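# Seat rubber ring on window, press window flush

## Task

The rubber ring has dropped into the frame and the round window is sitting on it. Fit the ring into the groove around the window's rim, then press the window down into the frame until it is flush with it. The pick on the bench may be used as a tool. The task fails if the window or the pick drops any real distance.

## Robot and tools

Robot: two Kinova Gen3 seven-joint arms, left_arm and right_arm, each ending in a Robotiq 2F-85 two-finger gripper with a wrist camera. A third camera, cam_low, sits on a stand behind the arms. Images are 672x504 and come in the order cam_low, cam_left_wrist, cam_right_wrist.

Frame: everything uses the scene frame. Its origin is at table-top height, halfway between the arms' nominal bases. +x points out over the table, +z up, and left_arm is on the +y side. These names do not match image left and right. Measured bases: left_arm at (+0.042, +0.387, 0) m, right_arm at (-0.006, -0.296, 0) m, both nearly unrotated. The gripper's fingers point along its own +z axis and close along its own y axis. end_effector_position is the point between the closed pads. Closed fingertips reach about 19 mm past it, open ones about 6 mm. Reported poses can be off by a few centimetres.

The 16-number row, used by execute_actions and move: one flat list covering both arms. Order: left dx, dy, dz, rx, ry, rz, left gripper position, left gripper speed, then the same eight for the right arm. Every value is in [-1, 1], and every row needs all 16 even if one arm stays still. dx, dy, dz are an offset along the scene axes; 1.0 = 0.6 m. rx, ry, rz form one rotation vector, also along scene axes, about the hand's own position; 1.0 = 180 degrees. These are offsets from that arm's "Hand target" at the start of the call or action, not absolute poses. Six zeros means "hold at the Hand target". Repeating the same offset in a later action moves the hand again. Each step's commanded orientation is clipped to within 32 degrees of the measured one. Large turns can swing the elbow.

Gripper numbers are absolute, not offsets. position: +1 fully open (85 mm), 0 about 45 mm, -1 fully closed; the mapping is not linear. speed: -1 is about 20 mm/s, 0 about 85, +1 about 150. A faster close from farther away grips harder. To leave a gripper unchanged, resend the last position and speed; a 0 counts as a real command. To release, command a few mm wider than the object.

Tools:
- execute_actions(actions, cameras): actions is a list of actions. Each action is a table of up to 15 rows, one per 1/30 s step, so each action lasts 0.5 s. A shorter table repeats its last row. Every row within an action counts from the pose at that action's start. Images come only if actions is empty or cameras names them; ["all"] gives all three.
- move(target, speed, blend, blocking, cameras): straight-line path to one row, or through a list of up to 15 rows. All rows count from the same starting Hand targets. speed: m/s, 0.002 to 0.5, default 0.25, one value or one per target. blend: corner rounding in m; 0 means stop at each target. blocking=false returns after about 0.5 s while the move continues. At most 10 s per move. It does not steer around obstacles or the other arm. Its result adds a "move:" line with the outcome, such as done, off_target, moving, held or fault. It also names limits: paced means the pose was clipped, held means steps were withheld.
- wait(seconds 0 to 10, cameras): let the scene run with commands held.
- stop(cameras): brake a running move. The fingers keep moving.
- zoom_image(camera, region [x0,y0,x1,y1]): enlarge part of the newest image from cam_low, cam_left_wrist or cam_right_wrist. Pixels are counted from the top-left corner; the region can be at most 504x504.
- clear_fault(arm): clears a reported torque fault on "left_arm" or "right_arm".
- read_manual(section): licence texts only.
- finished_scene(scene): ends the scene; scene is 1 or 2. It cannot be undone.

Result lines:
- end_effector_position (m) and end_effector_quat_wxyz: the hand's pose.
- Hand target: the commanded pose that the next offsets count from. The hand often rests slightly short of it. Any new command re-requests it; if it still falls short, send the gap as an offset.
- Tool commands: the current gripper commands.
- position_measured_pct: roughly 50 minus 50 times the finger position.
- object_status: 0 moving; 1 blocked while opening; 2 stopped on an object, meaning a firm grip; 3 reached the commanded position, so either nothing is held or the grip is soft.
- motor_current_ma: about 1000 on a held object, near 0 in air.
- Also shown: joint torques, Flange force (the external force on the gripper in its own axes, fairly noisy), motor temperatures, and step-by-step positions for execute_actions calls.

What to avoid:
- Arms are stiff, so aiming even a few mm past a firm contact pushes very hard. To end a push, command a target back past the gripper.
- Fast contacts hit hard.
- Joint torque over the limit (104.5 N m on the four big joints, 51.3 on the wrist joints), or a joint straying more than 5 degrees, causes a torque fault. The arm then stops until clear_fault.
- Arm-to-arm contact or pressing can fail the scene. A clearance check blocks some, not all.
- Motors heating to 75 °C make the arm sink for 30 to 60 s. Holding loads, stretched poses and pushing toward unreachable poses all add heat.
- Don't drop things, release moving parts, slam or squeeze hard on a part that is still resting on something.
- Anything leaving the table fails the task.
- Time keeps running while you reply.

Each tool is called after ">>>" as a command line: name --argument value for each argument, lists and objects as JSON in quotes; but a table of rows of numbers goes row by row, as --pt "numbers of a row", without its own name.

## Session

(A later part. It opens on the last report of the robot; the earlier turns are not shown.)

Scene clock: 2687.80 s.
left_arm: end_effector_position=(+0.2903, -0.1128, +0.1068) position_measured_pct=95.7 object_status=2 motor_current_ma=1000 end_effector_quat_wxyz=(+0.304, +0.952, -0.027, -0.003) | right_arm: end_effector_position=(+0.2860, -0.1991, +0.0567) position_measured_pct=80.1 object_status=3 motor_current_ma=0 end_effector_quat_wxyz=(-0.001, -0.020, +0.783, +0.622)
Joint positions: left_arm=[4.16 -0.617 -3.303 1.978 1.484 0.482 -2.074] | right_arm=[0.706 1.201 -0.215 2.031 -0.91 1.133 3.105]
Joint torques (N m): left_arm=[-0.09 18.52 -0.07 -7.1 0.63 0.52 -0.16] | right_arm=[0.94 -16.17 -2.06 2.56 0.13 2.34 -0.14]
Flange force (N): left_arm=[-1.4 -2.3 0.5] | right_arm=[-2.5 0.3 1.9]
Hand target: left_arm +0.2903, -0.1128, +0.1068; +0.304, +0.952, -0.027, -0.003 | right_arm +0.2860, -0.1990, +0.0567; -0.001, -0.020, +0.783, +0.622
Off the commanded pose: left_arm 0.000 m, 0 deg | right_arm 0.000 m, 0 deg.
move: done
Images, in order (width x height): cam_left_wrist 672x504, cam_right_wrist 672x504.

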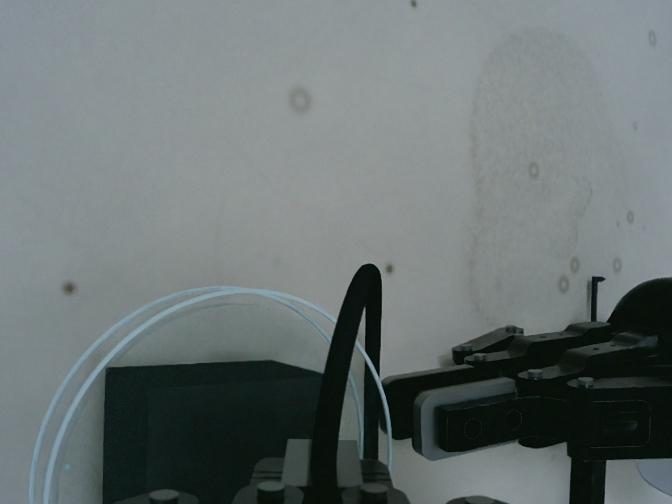

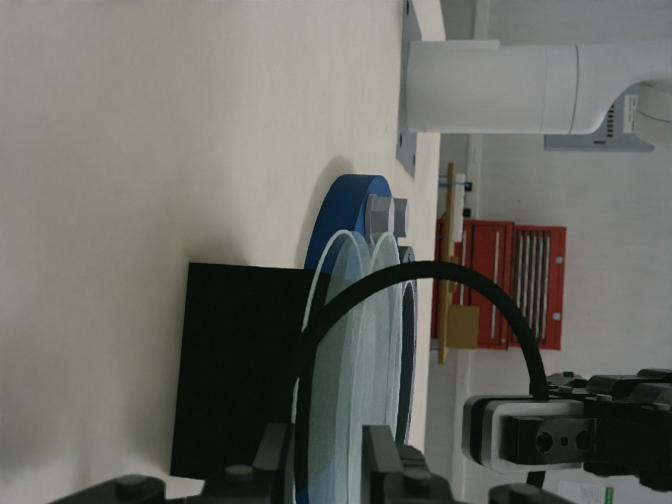

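>>> move --pt "0 0 0 0 0 0 -0.97 -0.3 0 -0.06 0 0 0 0 -0.30 -1" --pt "0 -0.033 0.003 0 0 0 -0.97 -0.3 0 -0.06 0 0 0 0 -0.30 -1" --speed 0.05 --cameras '["cam_left_wrist","cam_right_wrist"]'

>>> zoom_image --camera "cam_right_wrist" --region '[220, 220, 500, 504]'

Scene clock: 2701.33 s.
left_arm: end_effector_position=(+0.2903, -0.1326, +0.1086) position_measured_pct=95.7 object_status=2 motor_current_ma=1000 end_effector_quat_wxyz=(+0.304, +0.952, -0.027, -0.003) | right_arm: end_effector_position=(+0.2860, -0.2350, +0.0567) position_measured_pct=64.9 object_status=3 motor_current_ma=0 end_effector_quat_wxyz=(-0.001, -0.020, +0.783, +0.622)
Joint positions: left_arm=[4.193 -0.635 -3.311 1.924 1.434 0.476 -1.987] | right_arm=[0.747 1.193 -0.169 1.966 -0.836 1.216 3.067]
Joint torques (N m): left_arm=[-0.05 19.09 -0.19 -7.24 0.66 0.35 -0.24] | right_arm=[0.94 -16.73 -1.61 2.02 0.02 2.36 -0.18]
Flange force (N): left_arm=[-0.8 -1.4 0.3] | right_arm=[-2.4 0.2 1.8]
Hand target: left_arm +0.2903, -0.1326, +0.1086; +0.304, +0.952, -0.027, -0.003 | right_arm +0.2860, -0.2350, +0.0567; -0.001, -0.020, +0.783, +0.622
Off the commanded pose: left_arm 0.000 m, 0 deg | right_arm 0.000 m, 0 deg.
move: done
Images, in order (width x height): cam_left_wrist 672x504, cam_right_wrist 672x504.

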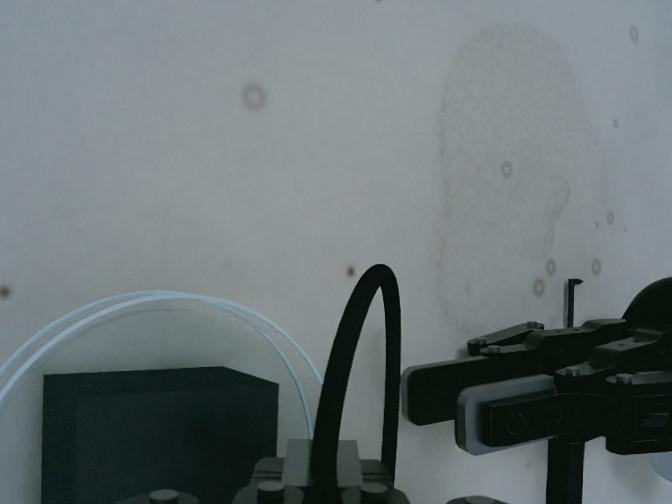

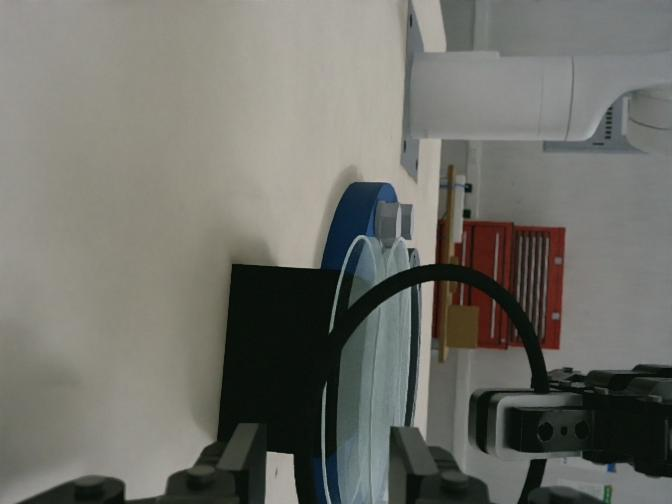

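Scaled by 1.775.

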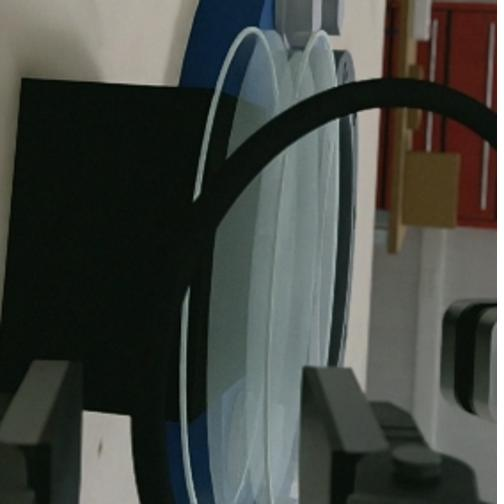

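>>> move --pt "0 0 0 0 0 0 -0.97 -0.3 0 0.06 0 0 0 0 -0.30 -1" --pt "0 0 0 0 0 0 -0.97 -0.3 0 0.061 0 0 0 0 -0.60 -1" --speed 0.05 --cameras '["cam_left_wrist","cam_right_wrist"]'

>>> zoom_image --camera "cam_right_wrist" --region '[220, 220, 500, 504]'

>>> zoom_image --camera "cam_left_wrist" --region '[280, 240, 540, 504]'

Scene clock: 2707.37 s.
left_arm: end_effector_position=(+0.2903, -0.1326, +0.1086) position_measured_pct=95.7 object_status=2 motor_current_ma=1000 end_effector_quat_wxyz=(+0.304, +0.952, -0.027, -0.003) | right_arm: end_effector_position=(+0.2860, -0.1984, +0.0567) position_measured_pct=80.1 object_status=0 motor_current_ma=0 end_effector_quat_wxyz=(-0.001, -0.020, +0.783, +0.622)
Joint positions: left_arm=[4.193 -0.635 -3.311 1.924 1.434 0.476 -1.987] | right_arm=[0.705 1.201 -0.217 2.033 -0.911 1.131 3.106]
Joint torques (N m): left_arm=[-0.01 19.1 -0.17 -7.42 0.64 0.41 -0.2] | right_arm=[0.96 -16.13 -2.07 2.47 0.08 2.44 -0.16]
Flange force (N): left_arm=[-1.3 -2.2 0.4] | right_arm=[-2.1 0.5 2.3]
Hand target: left_arm +0.2903, -0.1326, +0.1086; +0.304, +0.952, -0.027, -0.003 | right_arm +0.2860, -0.1984, +0.0567; -0.001, -0.020, +0.783, +0.622
Off the commanded pose: left_arm 0.000 m, 0 deg | right_arm 0.000 m, 0 deg.
move: done
Images, in order (width x height): cam_left_wrist 672x504, cam_right_wrist 672x504.

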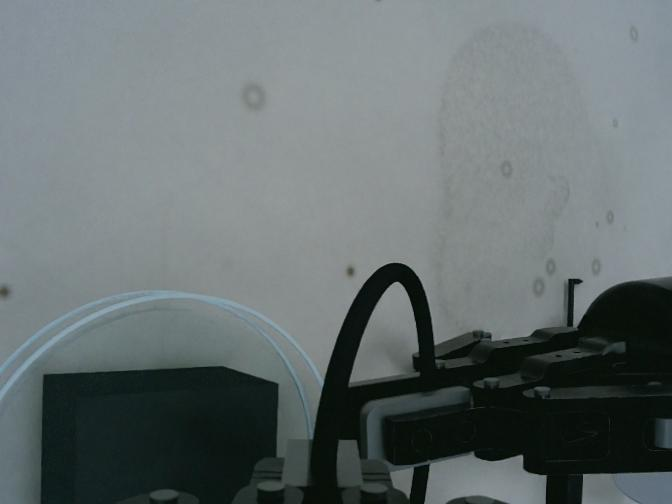

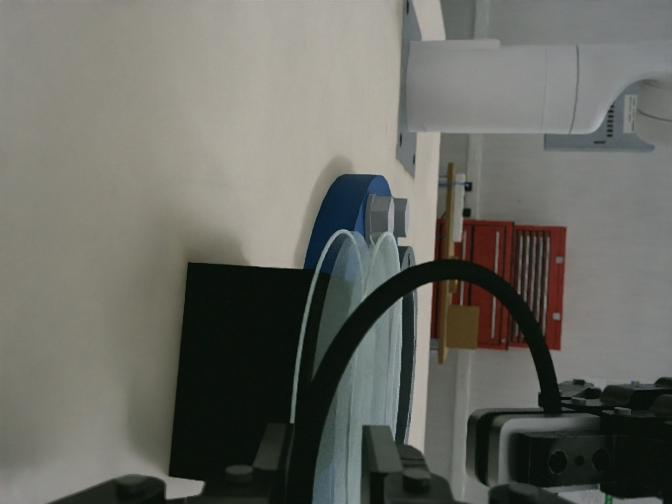

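Scaled by 1.775.

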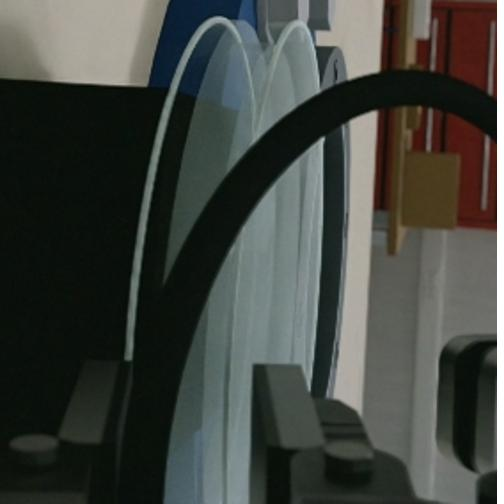

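Scaled by 1.909.

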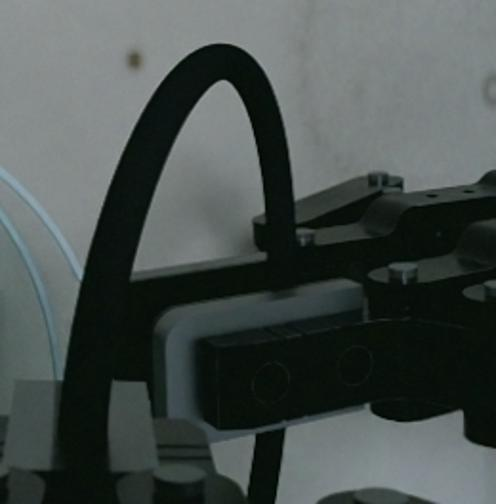

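>>> move --pt "0 0.035 0 0 0 0 -0.97 -0.3 0 0.0348 0 0 0 0 -0.60 -1" --speed 0.03 --cameras '["cam_left_wrist","cam_right_wrist"]'

>>> zoom_image --camera "cam_right_wrist" --region '[220, 220, 500, 504]'

>>> zoom_image --camera "cam_left_wrist" --region '[280, 240, 540, 504]'

Scene clock: 2713.93 s.
left_arm: end_effector_position=(+0.2903, -0.1116, +0.1086) position_measured_pct=95.7 object_status=2 motor_current_ma=1000 end_effector_quat_wxyz=(+0.304, +0.952, -0.027, -0.003) | right_arm: end_effector_position=(+0.2860, -0.1775, +0.0567) position_measured_pct=80.1 object_status=3 motor_current_ma=0 end_effector_quat_wxyz=(-0.001, -0.020, +0.783, +0.622)
Joint positions: left_arm=[4.16 -0.612 -3.305 1.98 1.476 0.483 -2.067] | right_arm=[0.68 1.208 -0.247 2.066 -0.959 1.083 3.131]
Joint torques (N m): left_arm=[-0.13 18.45 -0.07 -7.07 0.62 0.51 -0.39] | right_arm=[0.78 -15.71 -2.34 2.84 0.16 2.42 -0.13]
Flange force (N): left_arm=[-0.9 -0.7 0.0] | right_arm=[-2.2 0.7 1.9]
Hand target: left_arm +0.2903, -0.1116, +0.1086; +0.304, +0.952, -0.027, -0.003 | right_arm +0.2860, -0.1775, +0.0567; -0.001, -0.020, +0.783, +0.622
Off the commanded pose: left_arm 0.000 m, 0 deg | right_arm 0.000 m, 0 deg.
move: done
Images, in order (width x height): cam_left_wrist 672x504, cam_right_wrist 672x504.

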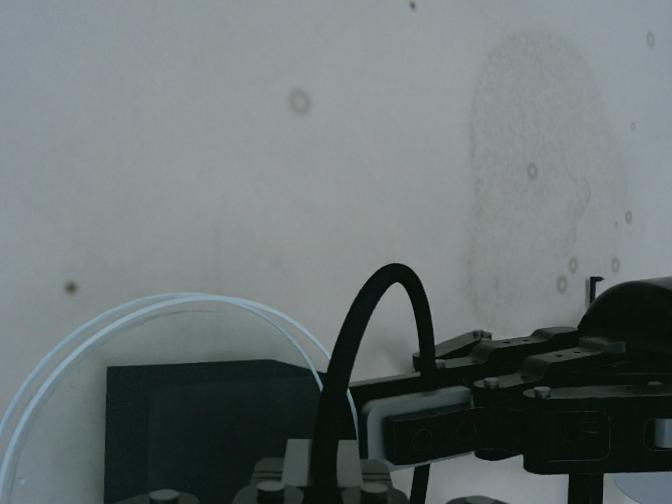

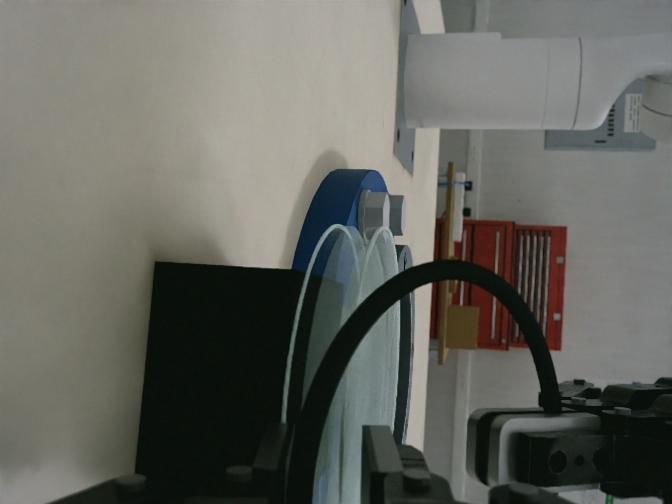

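Scaled by 1.775.

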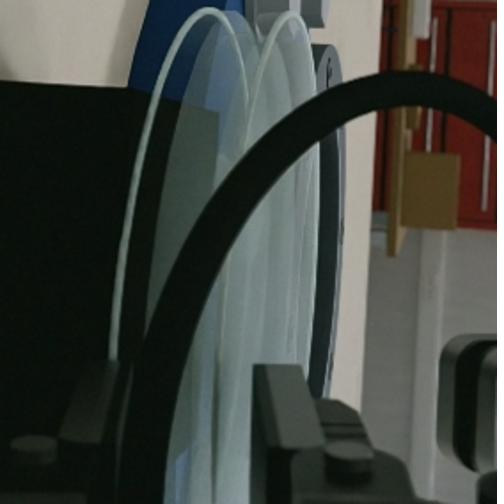

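Scaled by 1.909.

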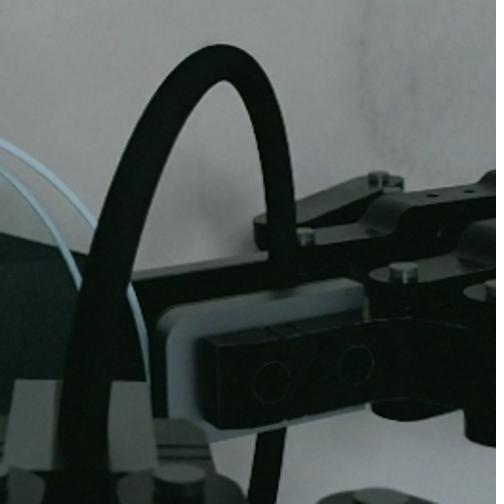

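>>> move --pt "0 -0.035 0 0 0 0 -0.97 -0.3 0 -0.0348 0 0 0 0 -0.60 -1" --pt "0 -0.035 0 0 0 0 -0.97 -0.3 0 -0.0348 0 0 0 0 -0.30 -1" --pt "0 -0.035 0 0 0 0 -0.97 -0.3 0 -0.12 0 0 0 0 -0.30 -1" --pt "0 -0.03 0.03 0 0 0 -0.97 -0.3 0 -0.12 0 0 0 0 -0.30 -1" --pt "0 0.155 0.03 0 0 0 -0.97 -0.3 0 -0.12 0 0 0 0 -0.30 -1" --pt "0 0.155 -0.069 0 0 0 -0.97 -0.3 0 -0.12 0 0 0 0 -0.30 -1" --speed '[0.06,0.06,0.06,0.06,0.1,0.06]' --cameras '["cam_left_wrist","cam_right_wrist"]'

Scene clock: 2735.90 s.
left_arm: end_effector_position=(+0.2903, -0.0186, +0.0673) position_measured_pct=95.7 object_status=2 motor_current_ma=1000 end_effector_quat_wxyz=(+0.304, +0.952, -0.027, -0.003) | right_arm: end_effector_position=(+0.2860, -0.2495, +0.0567) position_measured_pct=64.9 object_status=3 motor_current_ma=0 end_effector_quat_wxyz=(-0.001, -0.020, +0.783, +0.622)
Joint positions: left_arm=[4.019 -0.642 -3.341 2.223 1.806 0.599 -2.614] | right_arm=[0.763 1.192 -0.152 1.936 -0.809 1.25 3.053]
Joint torques (N m): left_arm=[-0.1 16.53 -0.09 -4.64 0.42 1.17 0.01] | right_arm=[0.94 -16.97 -1.46 1.81 -0.07 2.35 -0.17]
Flange force (N): left_arm=[-2.7 -3.5 1.7] | right_arm=[-2.4 0.1 1.6]
Hand target: left_arm +0.2903, -0.0186, +0.0672; +0.304, +0.952, -0.027, -0.003 | right_arm +0.2860, -0.2495, +0.0567; -0.001, -0.020, +0.783, +0.622
Off the commanded pose: left_arm 0.000 m, 0 deg | right_arm 0.000 m, 0 deg.
move: done
Images, in order (width x height): cam_left_wrist 672x504, cam_right_wrist 672x504.

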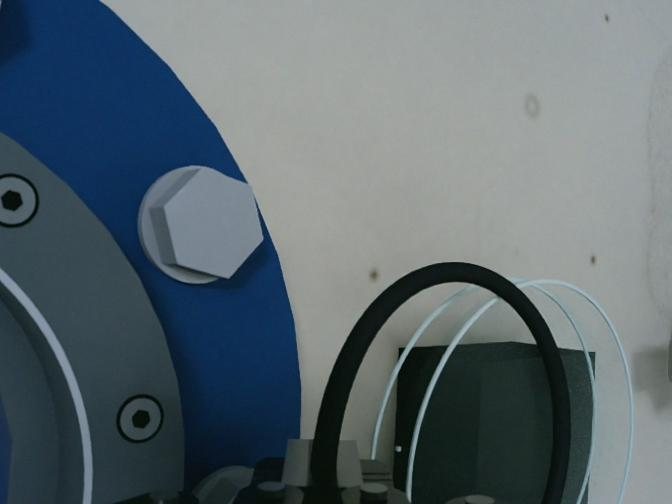

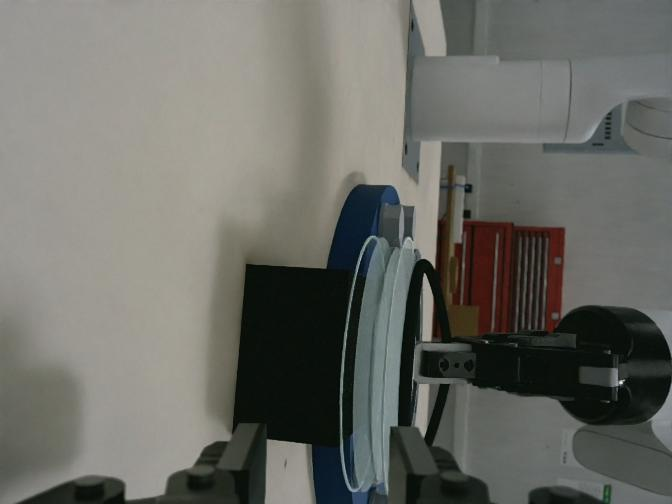

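>>> move --pt "0 -0.084 0 0 0 0 -0.97 -0.3 0 0.0 0 0 0 0 -0.30 -1" --pt "0 -0.07 0.005 0 0 0 -0.97 -0.3 0 0.0 0 0 0 0 -0.30 -1" --pt "0 -0.05 0.09 0 0 0 -0.97 -0.3 0 0.0 0 0 0 0 -0.30 -1" --pt "0 -0.195 0.09 0 0 0 -0.97 -0.3 0 0 0 0 0 0 -0.30 -1" --speed '[0.05,0.06,0.06,0.1]' --cameras '["cam_left_wrist","cam_right_wrist"]'

Scene clock: 2746.37 s.
left_arm: end_effector_position=(+0.2903, -0.1356, +0.1212) position_measured_pct=95.7 object_status=2 motor_current_ma=1000 end_effector_quat_wxyz=(+0.304, +0.952, -0.027, -0.003) | right_arm: end_effector_position=(+0.2860, -0.2495, +0.0567) position_measured_pct=64.9 object_status=3 motor_current_ma=0 end_effector_quat_wxyz=(-0.001, -0.020, +0.783, +0.622)
Joint positions: left_arm=[4.2 -0.613 -3.316 1.908 1.36 0.482 -1.902] | right_arm=[0.763 1.192 -0.152 1.936 -0.809 1.25 3.053]
Joint torques (N m): left_arm=[-0.2 18.98 -0.3 -7.53 0.65 0.24 -0.22] | right_arm=[0.98 -16.96 -1.4 1.79 -0.1 2.35 -0.16]
Flange force (N): left_arm=[-1.2 -1.5 0.6] | right_arm=[-2.4 0.3 1.6]
Hand target: left_arm +0.2903, -0.1356, +0.1212; +0.304, +0.952, -0.027, -0.003 | right_arm +0.2860, -0.2495, +0.0567; -0.001, -0.020, +0.783, +0.622
Off the commanded pose: left_arm 0.000 m, 0 deg | right_arm 0.000 m, 0 deg.
move: done
Images, in order (width x height): cam_left_wrist 672x504, cam_right_wrist 672x504.

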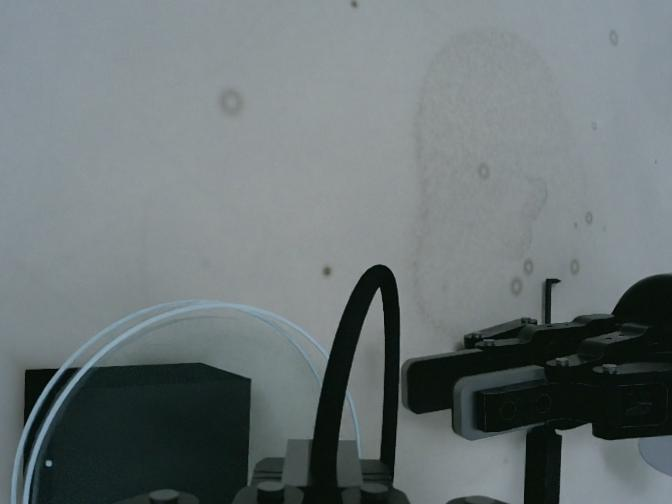

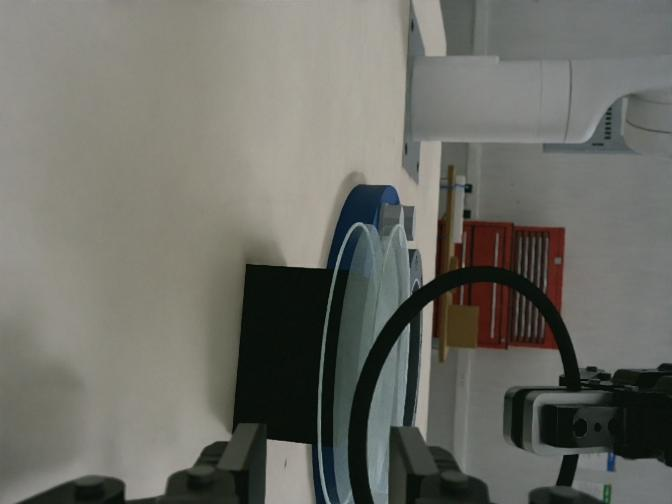

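>>> move --pt "0 -0.0407 0 0 0 0 -0.97 -0.3 0 0 -0.0067 0 0 0 -0.30 -1" --pt "0 -0.0407 -0.024 0 0 0 -0.97 -0.3 0 0 -0.0067 0 0 0 -0.30 -1" --pt "0 -0.0407 -0.024 0 0 0 -0.97 -0.3 0 0.039 -0.0067 0 0 0 -0.30 -1" --pt "0 -0.0407 -0.024 0 0 0 -0.97 -0.3 0 0.04 -0.0067 0 0 0 -0.5 -1" --speed 0.05 --cameras '["cam_left_wrist","cam_right_wrist"]'

>>> zoom_image --camera "cam_right_wrist" --region '[220, 220, 500, 504]'

>>> zoom_image --camera "cam_left_wrist" --region '[280, 240, 540, 504]'

Scene clock: 2756.53 s.
left_arm: end_effector_position=(+0.2903, -0.1600, +0.1068) position_measured_pct=95.7 object_status=2 motor_current_ma=1000 end_effector_quat_wxyz=(+0.304, +0.952, -0.027, -0.003) | right_arm: end_effector_position=(+0.2860, -0.2255, +0.0527) position_measured_pct=74.9 object_status=0 motor_current_ma=0 end_effector_quat_wxyz=(-0.001, -0.020, +0.783, +0.622)
Joint positions: left_arm=[4.222 -0.67 -3.305 1.848 1.373 0.463 -1.883] | right_arm=[0.737 1.205 -0.181 1.978 -0.854 1.19 3.08]
Joint torques (N m): left_arm=[-0.1 20.01 -0.2 -7.74 0.68 0.22 -0.2] | right_arm=[0.96 -16.56 -1.71 2.16 -0.01 2.37 -0.18]
Flange force (N): left_arm=[-1.2 -1.9 0.2] | right_arm=[-2.2 0.4 1.9]
Hand target: left_arm +0.2903, -0.1600, +0.1068; +0.304, +0.952, -0.027, -0.003 | right_arm +0.2860, -0.2255, +0.0527; -0.001, -0.020, +0.783, +0.622
Off the commanded pose: left_arm 0.000 m, 0 deg | right_arm 0.000 m, 0 deg.
move: done
Images, in order (width x height): cam_left_wrist 672x504, cam_right_wrist 672x504.

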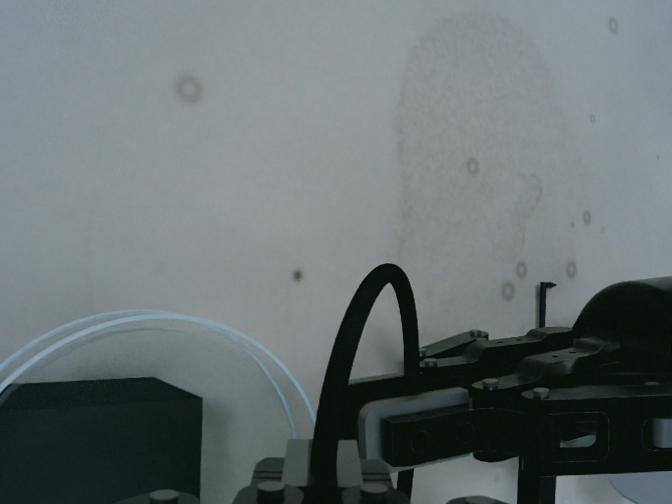

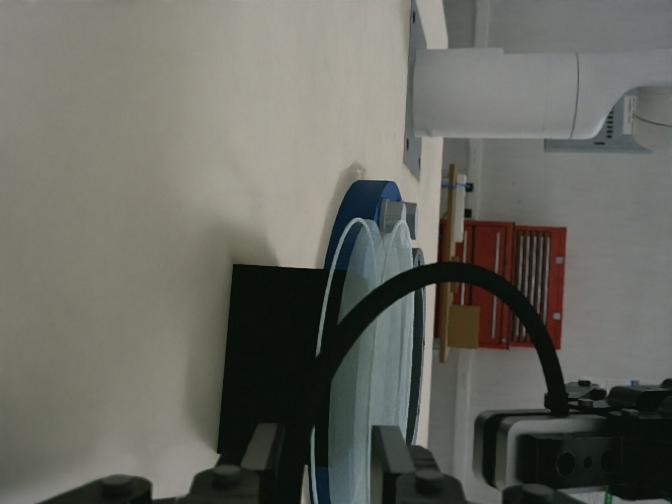

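Scaled by 1.775.

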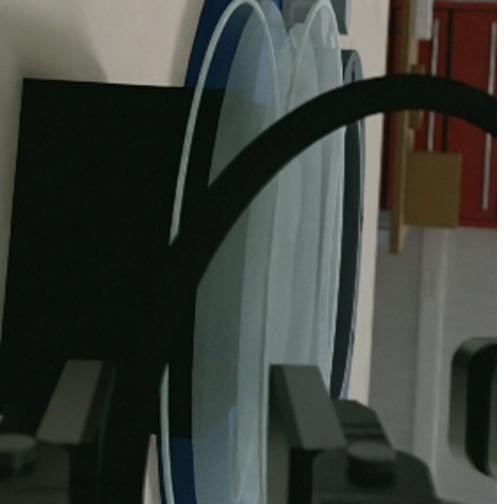

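Scaled by 1.909.

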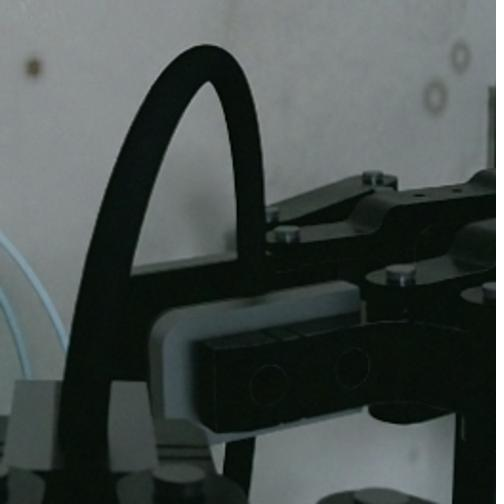

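>>> move --pt "0 0.078 0 0 0 0 -0.97 -0.3 0 0.078 0 0 0 0 -0.5 -1" --speed 0.03 --cameras '["cam_left_wrist","cam_right_wrist"]'

>>> zoom_image --camera "cam_right_wrist" --region '[220, 220, 500, 504]'

>>> zoom_image --camera "cam_left_wrist" --region '[280, 240, 540, 504]'

Scene clock: 2764.03 s.
left_arm: end_effector_position=(+0.2902, -0.1132, +0.1068) position_measured_pct=95.7 object_status=2 motor_current_ma=1000 end_effector_quat_wxyz=(+0.304, +0.952, -0.027, -0.003) | right_arm: end_effector_position=(+0.2860, -0.1787, +0.0527) position_measured_pct=74.9 object_status=3 motor_current_ma=0 end_effector_quat_wxyz=(-0.001, -0.020, +0.783, +0.622)
Joint positions: left_arm=[4.145 -0.617 -3.281 1.976 1.476 0.469 -2.07] | right_arm=[0.682 1.219 -0.246 2.059 -0.955 1.081 3.132]
Joint torques (N m): left_arm=[-0.14 18.5 0 -7.23 0.69 0.49 -0.02] | right_arm=[0.83 -15.95 -2.53 2.96 0.13 2.55 -0.16]
Flange force (N): left_arm=[-1.8 -3.1 0.5] | right_arm=[-2.1 -0.1 2.0]
Hand target: left_arm +0.2903, -0.1132, +0.1068; +0.304, +0.952, -0.027, -0.003 | right_arm +0.2860, -0.1787, +0.0527; -0.001, -0.020, +0.783, +0.622
Off the commanded pose: left_arm 0.000 m, 0 deg | right_arm 0.000 m, 0 deg.
move: done
Images, in order (width x height): cam_left_wrist 672x504, cam_right_wrist 672x504.

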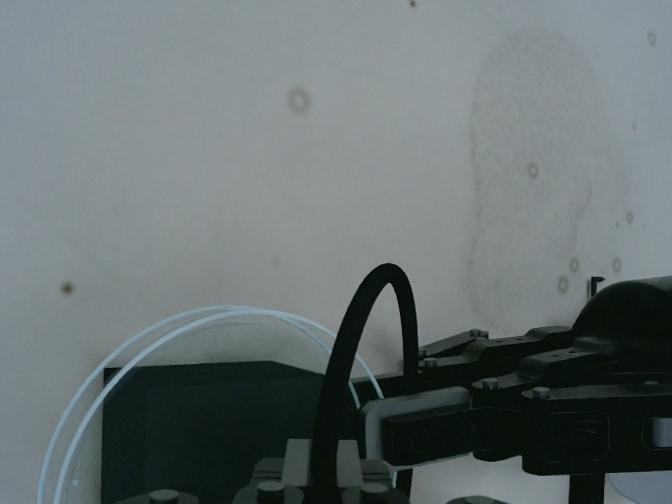

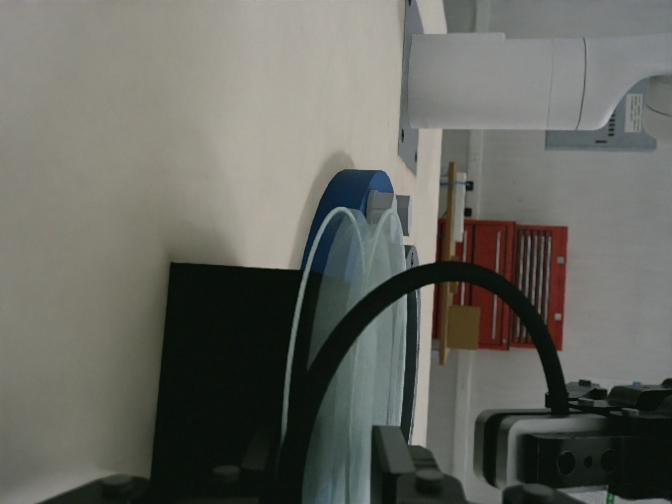

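Scaled by 1.775.

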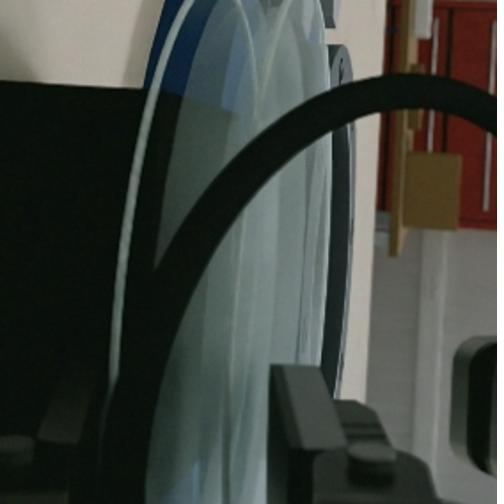

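Scaled by 1.909.

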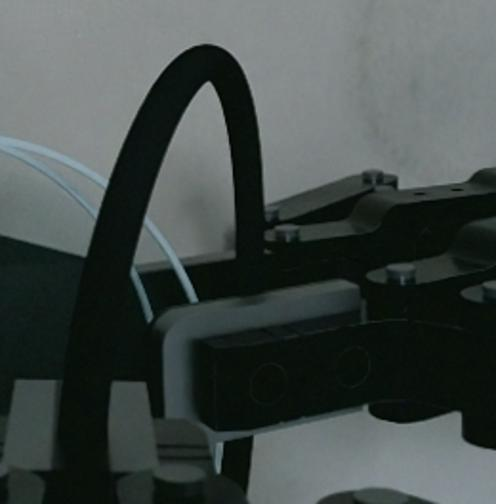

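>>> move --pt "0 0 0.01 0 0 0 -0.97 -0.3 0 0 0.0083 0 0 0 -0.5 -1" --pt "0 0 0.01 0 0 0 -0.97 -0.3 0 0 0.0083 0 0 0 -0.62 -1" --pt "0 0 0.022 0 0 0 -0.97 -0.3 0 0 0.0225 0 0 0 -0.62 -1" --speed 0.02 --cameras '["cam_left_wrist","cam_right_wrist"]'

>>> zoom_image --camera "cam_right_wrist" --region '[220, 220, 500, 504]'

>>> zoom_image --camera "cam_left_wrist" --region '[280, 240, 540, 504]'

Scene clock: 2774.83 s.
left_arm: end_effector_position=(+0.2903, -0.1132, +0.1200) position_measured_pct=95.7 object_status=2 motor_current_ma=1000 end_effector_quat_wxyz=(+0.304, +0.952, -0.027, -0.003) | right_arm: end_effector_position=(+0.2860, -0.1787, +0.0662) position_measured_pct=81.4 object_status=3 motor_current_ma=380 end_effector_quat_wxyz=(-0.001, -0.020, +0.783, +0.622)
Joint positions: left_arm=[4.158 -0.589 -3.299 1.968 1.407 0.482 -1.991] | right_arm=[0.683 1.183 -0.249 2.077 -0.956 1.092 3.117]
Joint torques (N m): left_arm=[-0.06 18.37 -0.09 -7.32 0.78 0.36 -0.25] | right_arm=[0.93 -16.06 -2.7 2.99 0.04 3.02 -0.18]
Flange force (N): left_arm=[-0.6 -1.1 0.1] | right_arm=[-1.9 -1.3 2.9]
Hand target: left_arm +0.2903, -0.1132, +0.1200; +0.304, +0.952, -0.027, -0.003 | right_arm +0.2860, -0.1787, +0.0662; -0.001, -0.020, +0.783, +0.622
Off the commanded pose: left_arm 0.000 m, 0 deg | right_arm 0.000 m, 0 deg.
move: done
Images, in order (width x height): cam_left_wrist 672x504, cam_right_wrist 672x504.

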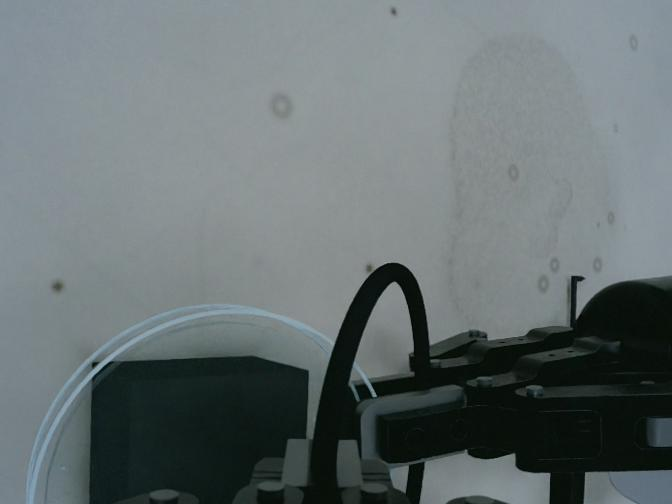

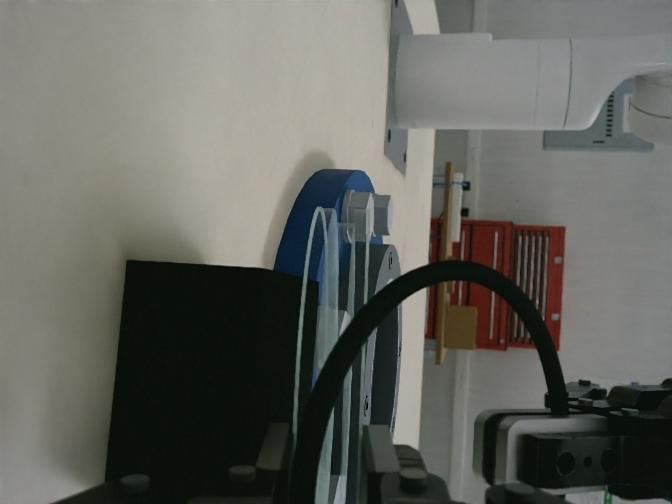

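Scaled by 1.775.

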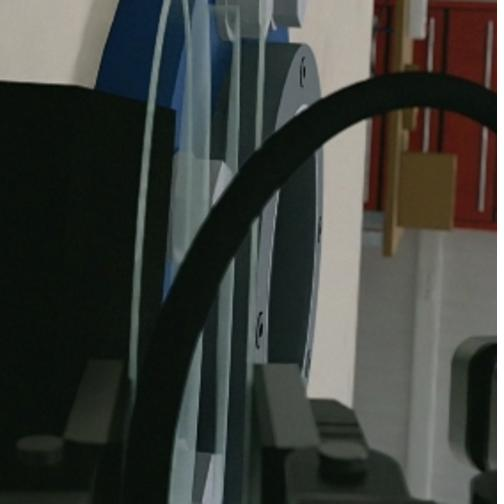

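Scaled by 1.909.

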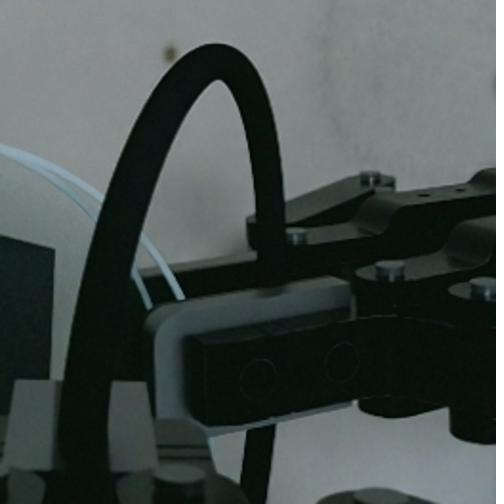

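>>> move --pt "0 0 0 0 0 0 -0.97 -0.3 0 0 0 0 0 0 -0.92 -1" --speed 0.02 --cameras '["cam_left_wrist","cam_right_wrist"]'

>>> zoom_image --camera "cam_right_wrist" --region '[220, 220, 500, 504]'

>>> zoom_image --camera "cam_left_wrist" --region '[280, 240, 540, 504]'

Scene clock: 2783.10 s.
left_arm: end_effector_position=(+0.2903, -0.1132, +0.1200) position_measured_pct=95.7 object_status=2 motor_current_ma=1000 end_effector_quat_wxyz=(+0.304, +0.952, -0.027, -0.003) | right_arm: end_effector_position=(+0.2860, -0.1787, +0.0662) position_measured_pct=82.7 object_status=0 motor_current_ma=1000 end_effector_quat_wxyz=(-0.001, -0.020, +0.783, +0.622)
Joint positions: left_arm=[4.158 -0.589 -3.299 1.968 1.406 0.482 -1.991] | right_arm=[0.683 1.183 -0.249 2.077 -0.956 1.092 3.117]
Joint torques (N m): left_arm=[-0.09 18.31 -0.07 -7.36 0.68 0.43 -0.2] | right_arm=[0.98 -15.99 -2.64 2.96 0.11 3 -0.15]
Flange force (N): left_arm=[-1.3 -1.8 0.4] | right_arm=[-2.1 -0.9 3.0]
Hand target: left_arm +0.2903, -0.1132, +0.1200; +0.304, +0.952, -0.027, -0.003 | right_arm +0.2860, -0.1787, +0.0662; -0.001, -0.020, +0.783, +0.622
Off the commanded pose: left_arm 0.000 m, 0 deg | right_arm 0.000 m, 0 deg.
move: done
Images, in order (width x height): cam_left_wrist 672x504, cam_right_wrist 672x504.

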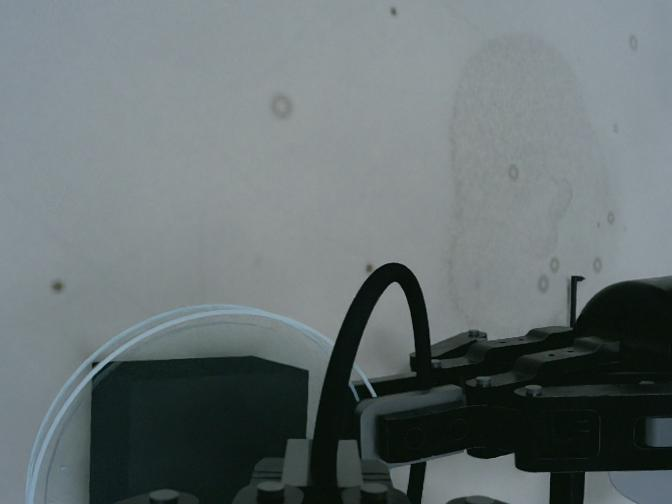

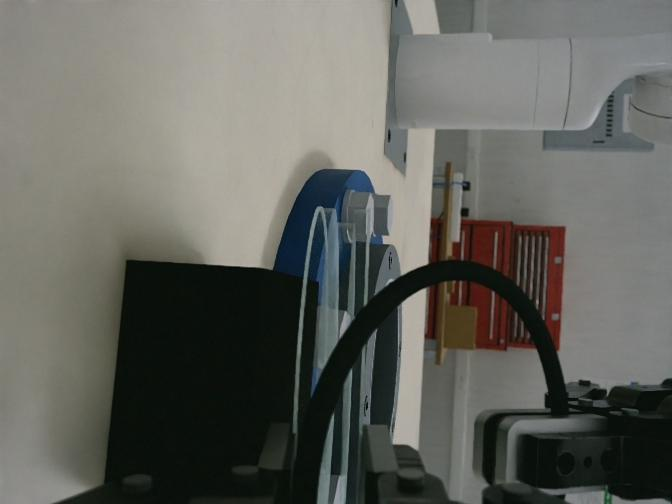

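Scaled by 1.775.

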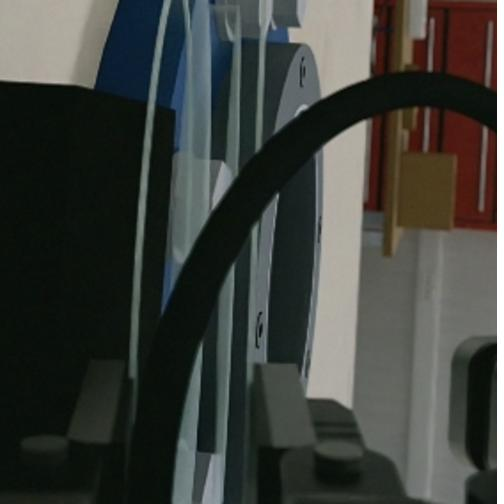

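Scaled by 1.909.

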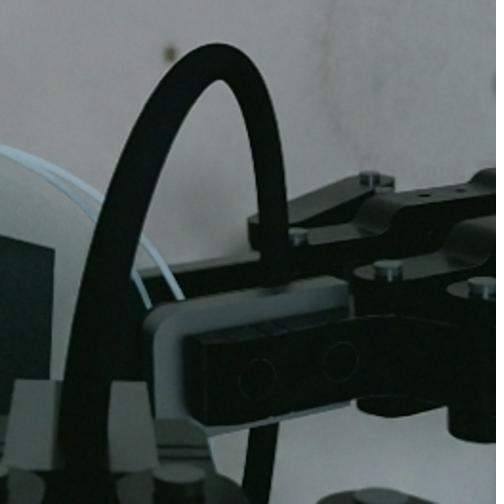

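>>> move --pt "0 0 0.015 0 0 0 -0.97 -0.3 0 0 0.015 0 0 0 -0.92 -1" --pt "0 0 0.15 0 0 0 -0.97 -0.3 0 0 0.15 0 0 0 -0.92 -1" --speed '[0.03,0.06]' --cameras '["all"]'

>>> zoom_image --camera "cam_low" --region '[220, 200, 310, 270]'

Scene clock: 2790.27 s.
left_arm: end_effector_position=(+0.2903, -0.1132, +0.2100) position_measured_pct=95.7 object_status=2 motor_current_ma=1000 end_effector_quat_wxyz=(+0.304, +0.952, -0.027, -0.003) | right_arm: end_effector_position=(+0.2860, -0.1787, +0.1562) position_measured_pct=82.7 object_status=2 motor_current_ma=1000 end_effector_quat_wxyz=(-0.001, -0.020, +0.783, +0.622)
Joint positions: left_arm=[4.274 -0.424 -3.452 1.875 1.027 0.628 -1.551] | right_arm=[0.691 0.932 -0.273 2.159 -0.959 1.197 2.98]
Joint torques (N m): left_arm=[0.12 17.03 -0.89 -9.1 0.92 -0.31 0.09] | right_arm=[0.95 -15.02 -2.31 1.21 -0.35 2.97 -0.14]
Flange force (N): left_arm=[-0.9 -3.9 1.7] | right_arm=[-2.0 -1.1 2.8]
Hand target: left_arm +0.2903, -0.1132, +0.2100; +0.304, +0.952, -0.027, -0.003 | right_arm +0.2860, -0.1787, +0.1562; -0.001, -0.020, +0.783, +0.622
Off the commanded pose: left_arm 0.000 m, 0 deg | right_arm 0.000 m, 0 deg.
move: done

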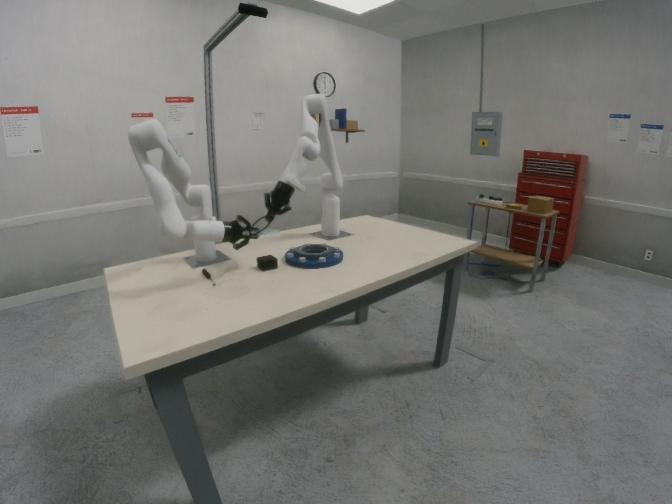

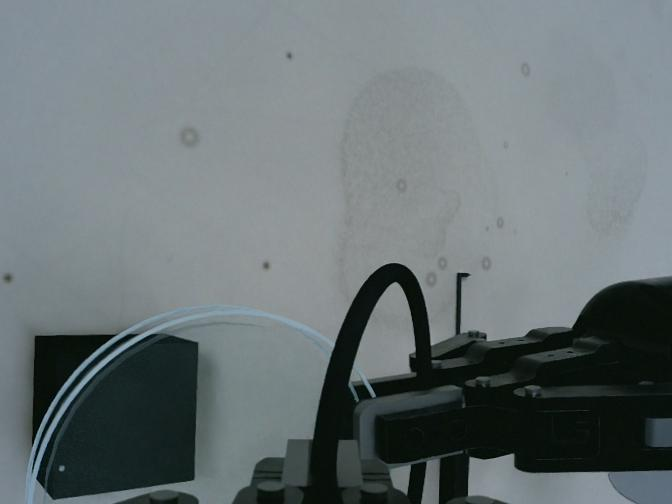

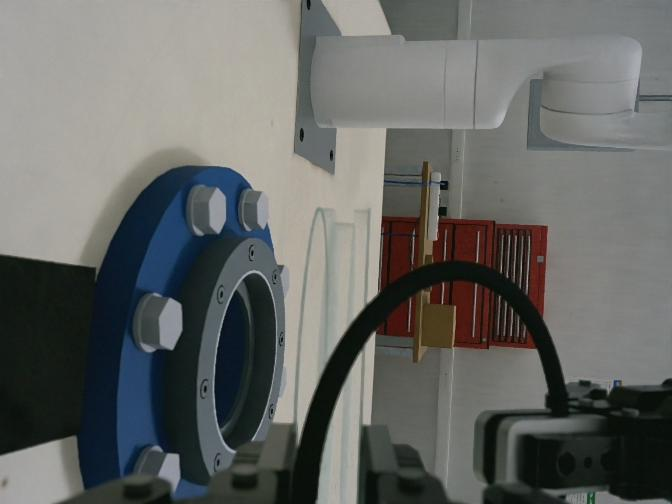

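Scaled by 5.600 from the camera's 672x504 image, which has a finer 960x720 frame.

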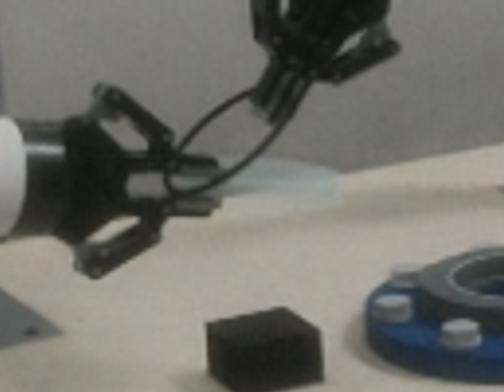

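>>> move --pt "-0.0557 0.124 -0.0405 0 0 0 -0.97 -0.3 0 0 0 0 0 0 -0.92 -1" --pt "-0.0557 0.1129 -0.0892 0 0 0 -0.97 -0.3 0 0 0 0 0 0 -0.92 -1" --speed '[0.05,0.03]' --cameras '["all"]'

>>> zoom_image --camera "cam_low" --region '[220, 200, 310, 270]'

>>> zoom_image --camera "cam_right_wrist" --region '[220, 180, 500, 504]'

Scene clock: 2833.90 s.
left_arm: end_effector_position=(+0.2568, -0.0455, +0.1565) position_measured_pct=95.7 object_status=2 motor_current_ma=1000 end_effector_quat_wxyz=(+0.304, +0.952, -0.027, -0.003) | right_arm: end_effector_position=(+0.2860, -0.1787, +0.1562) position_measured_pct=82.7 object_status=2 motor_current_ma=1000 end_effector_quat_wxyz=(-0.001, -0.020, +0.783, +0.622)
Joint positions: left_arm=[4.158 -0.397 -3.348 2.17 1.386 0.505 -2.029] | right_arm=[0.691 0.932 -0.273 2.159 -0.959 1.197 2.98]
Joint torques (N m): left_arm=[-0.51 14.14 -0.66 -5.09 0.16 0.3 -0.01] | right_arm=[2.36 -15.41 -1.34 0.09 -0.58 2.78 -0.2]
Flange force (N): left_arm=[0.2 0.6 3.9] | right_arm=[-1.2 -0.4 7.1]
Hand target: left_arm +0.2568, -0.0455, +0.1565; +0.304, +0.952, -0.027, -0.003 | right_arm +0.2860, -0.1787, +0.1562; -0.001, -0.020, +0.783, +0.622
Off the commanded pose: left_arm 0.000 m, 0 deg | right_arm 0.000 m, 0 deg.
move: done

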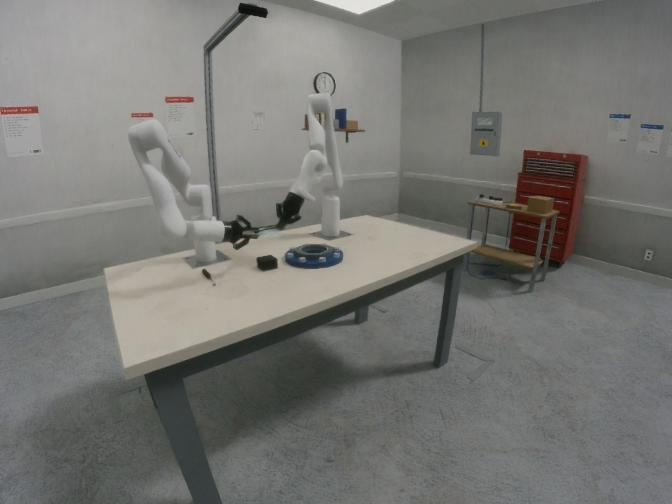

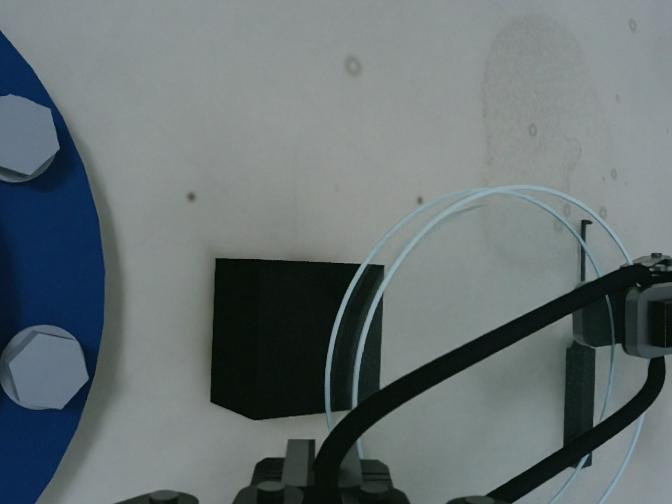

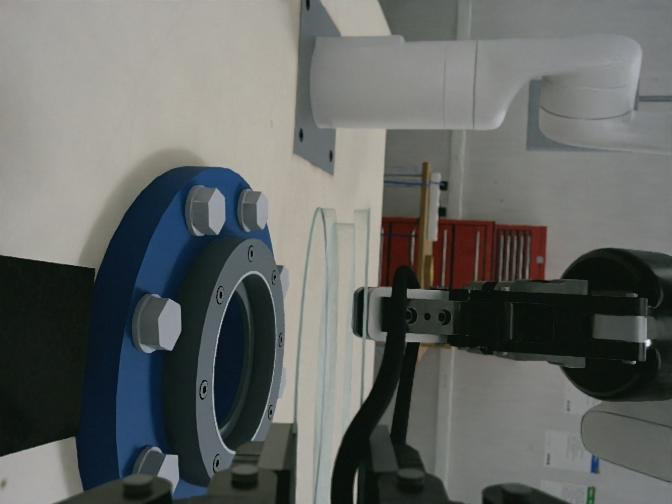

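Scaled by 5.600 from the camera's 672x504 image, which has a finer 960x720 frame.

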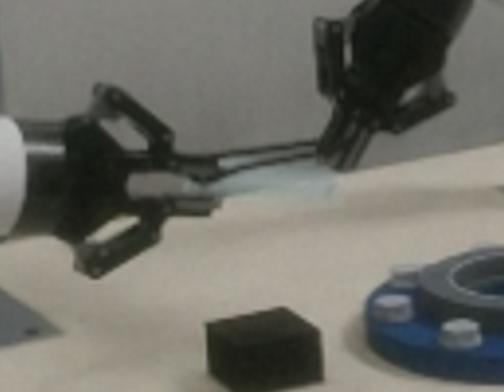

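Scaled by 1.556.

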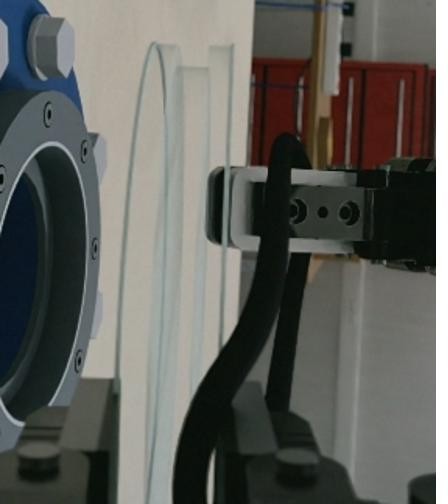

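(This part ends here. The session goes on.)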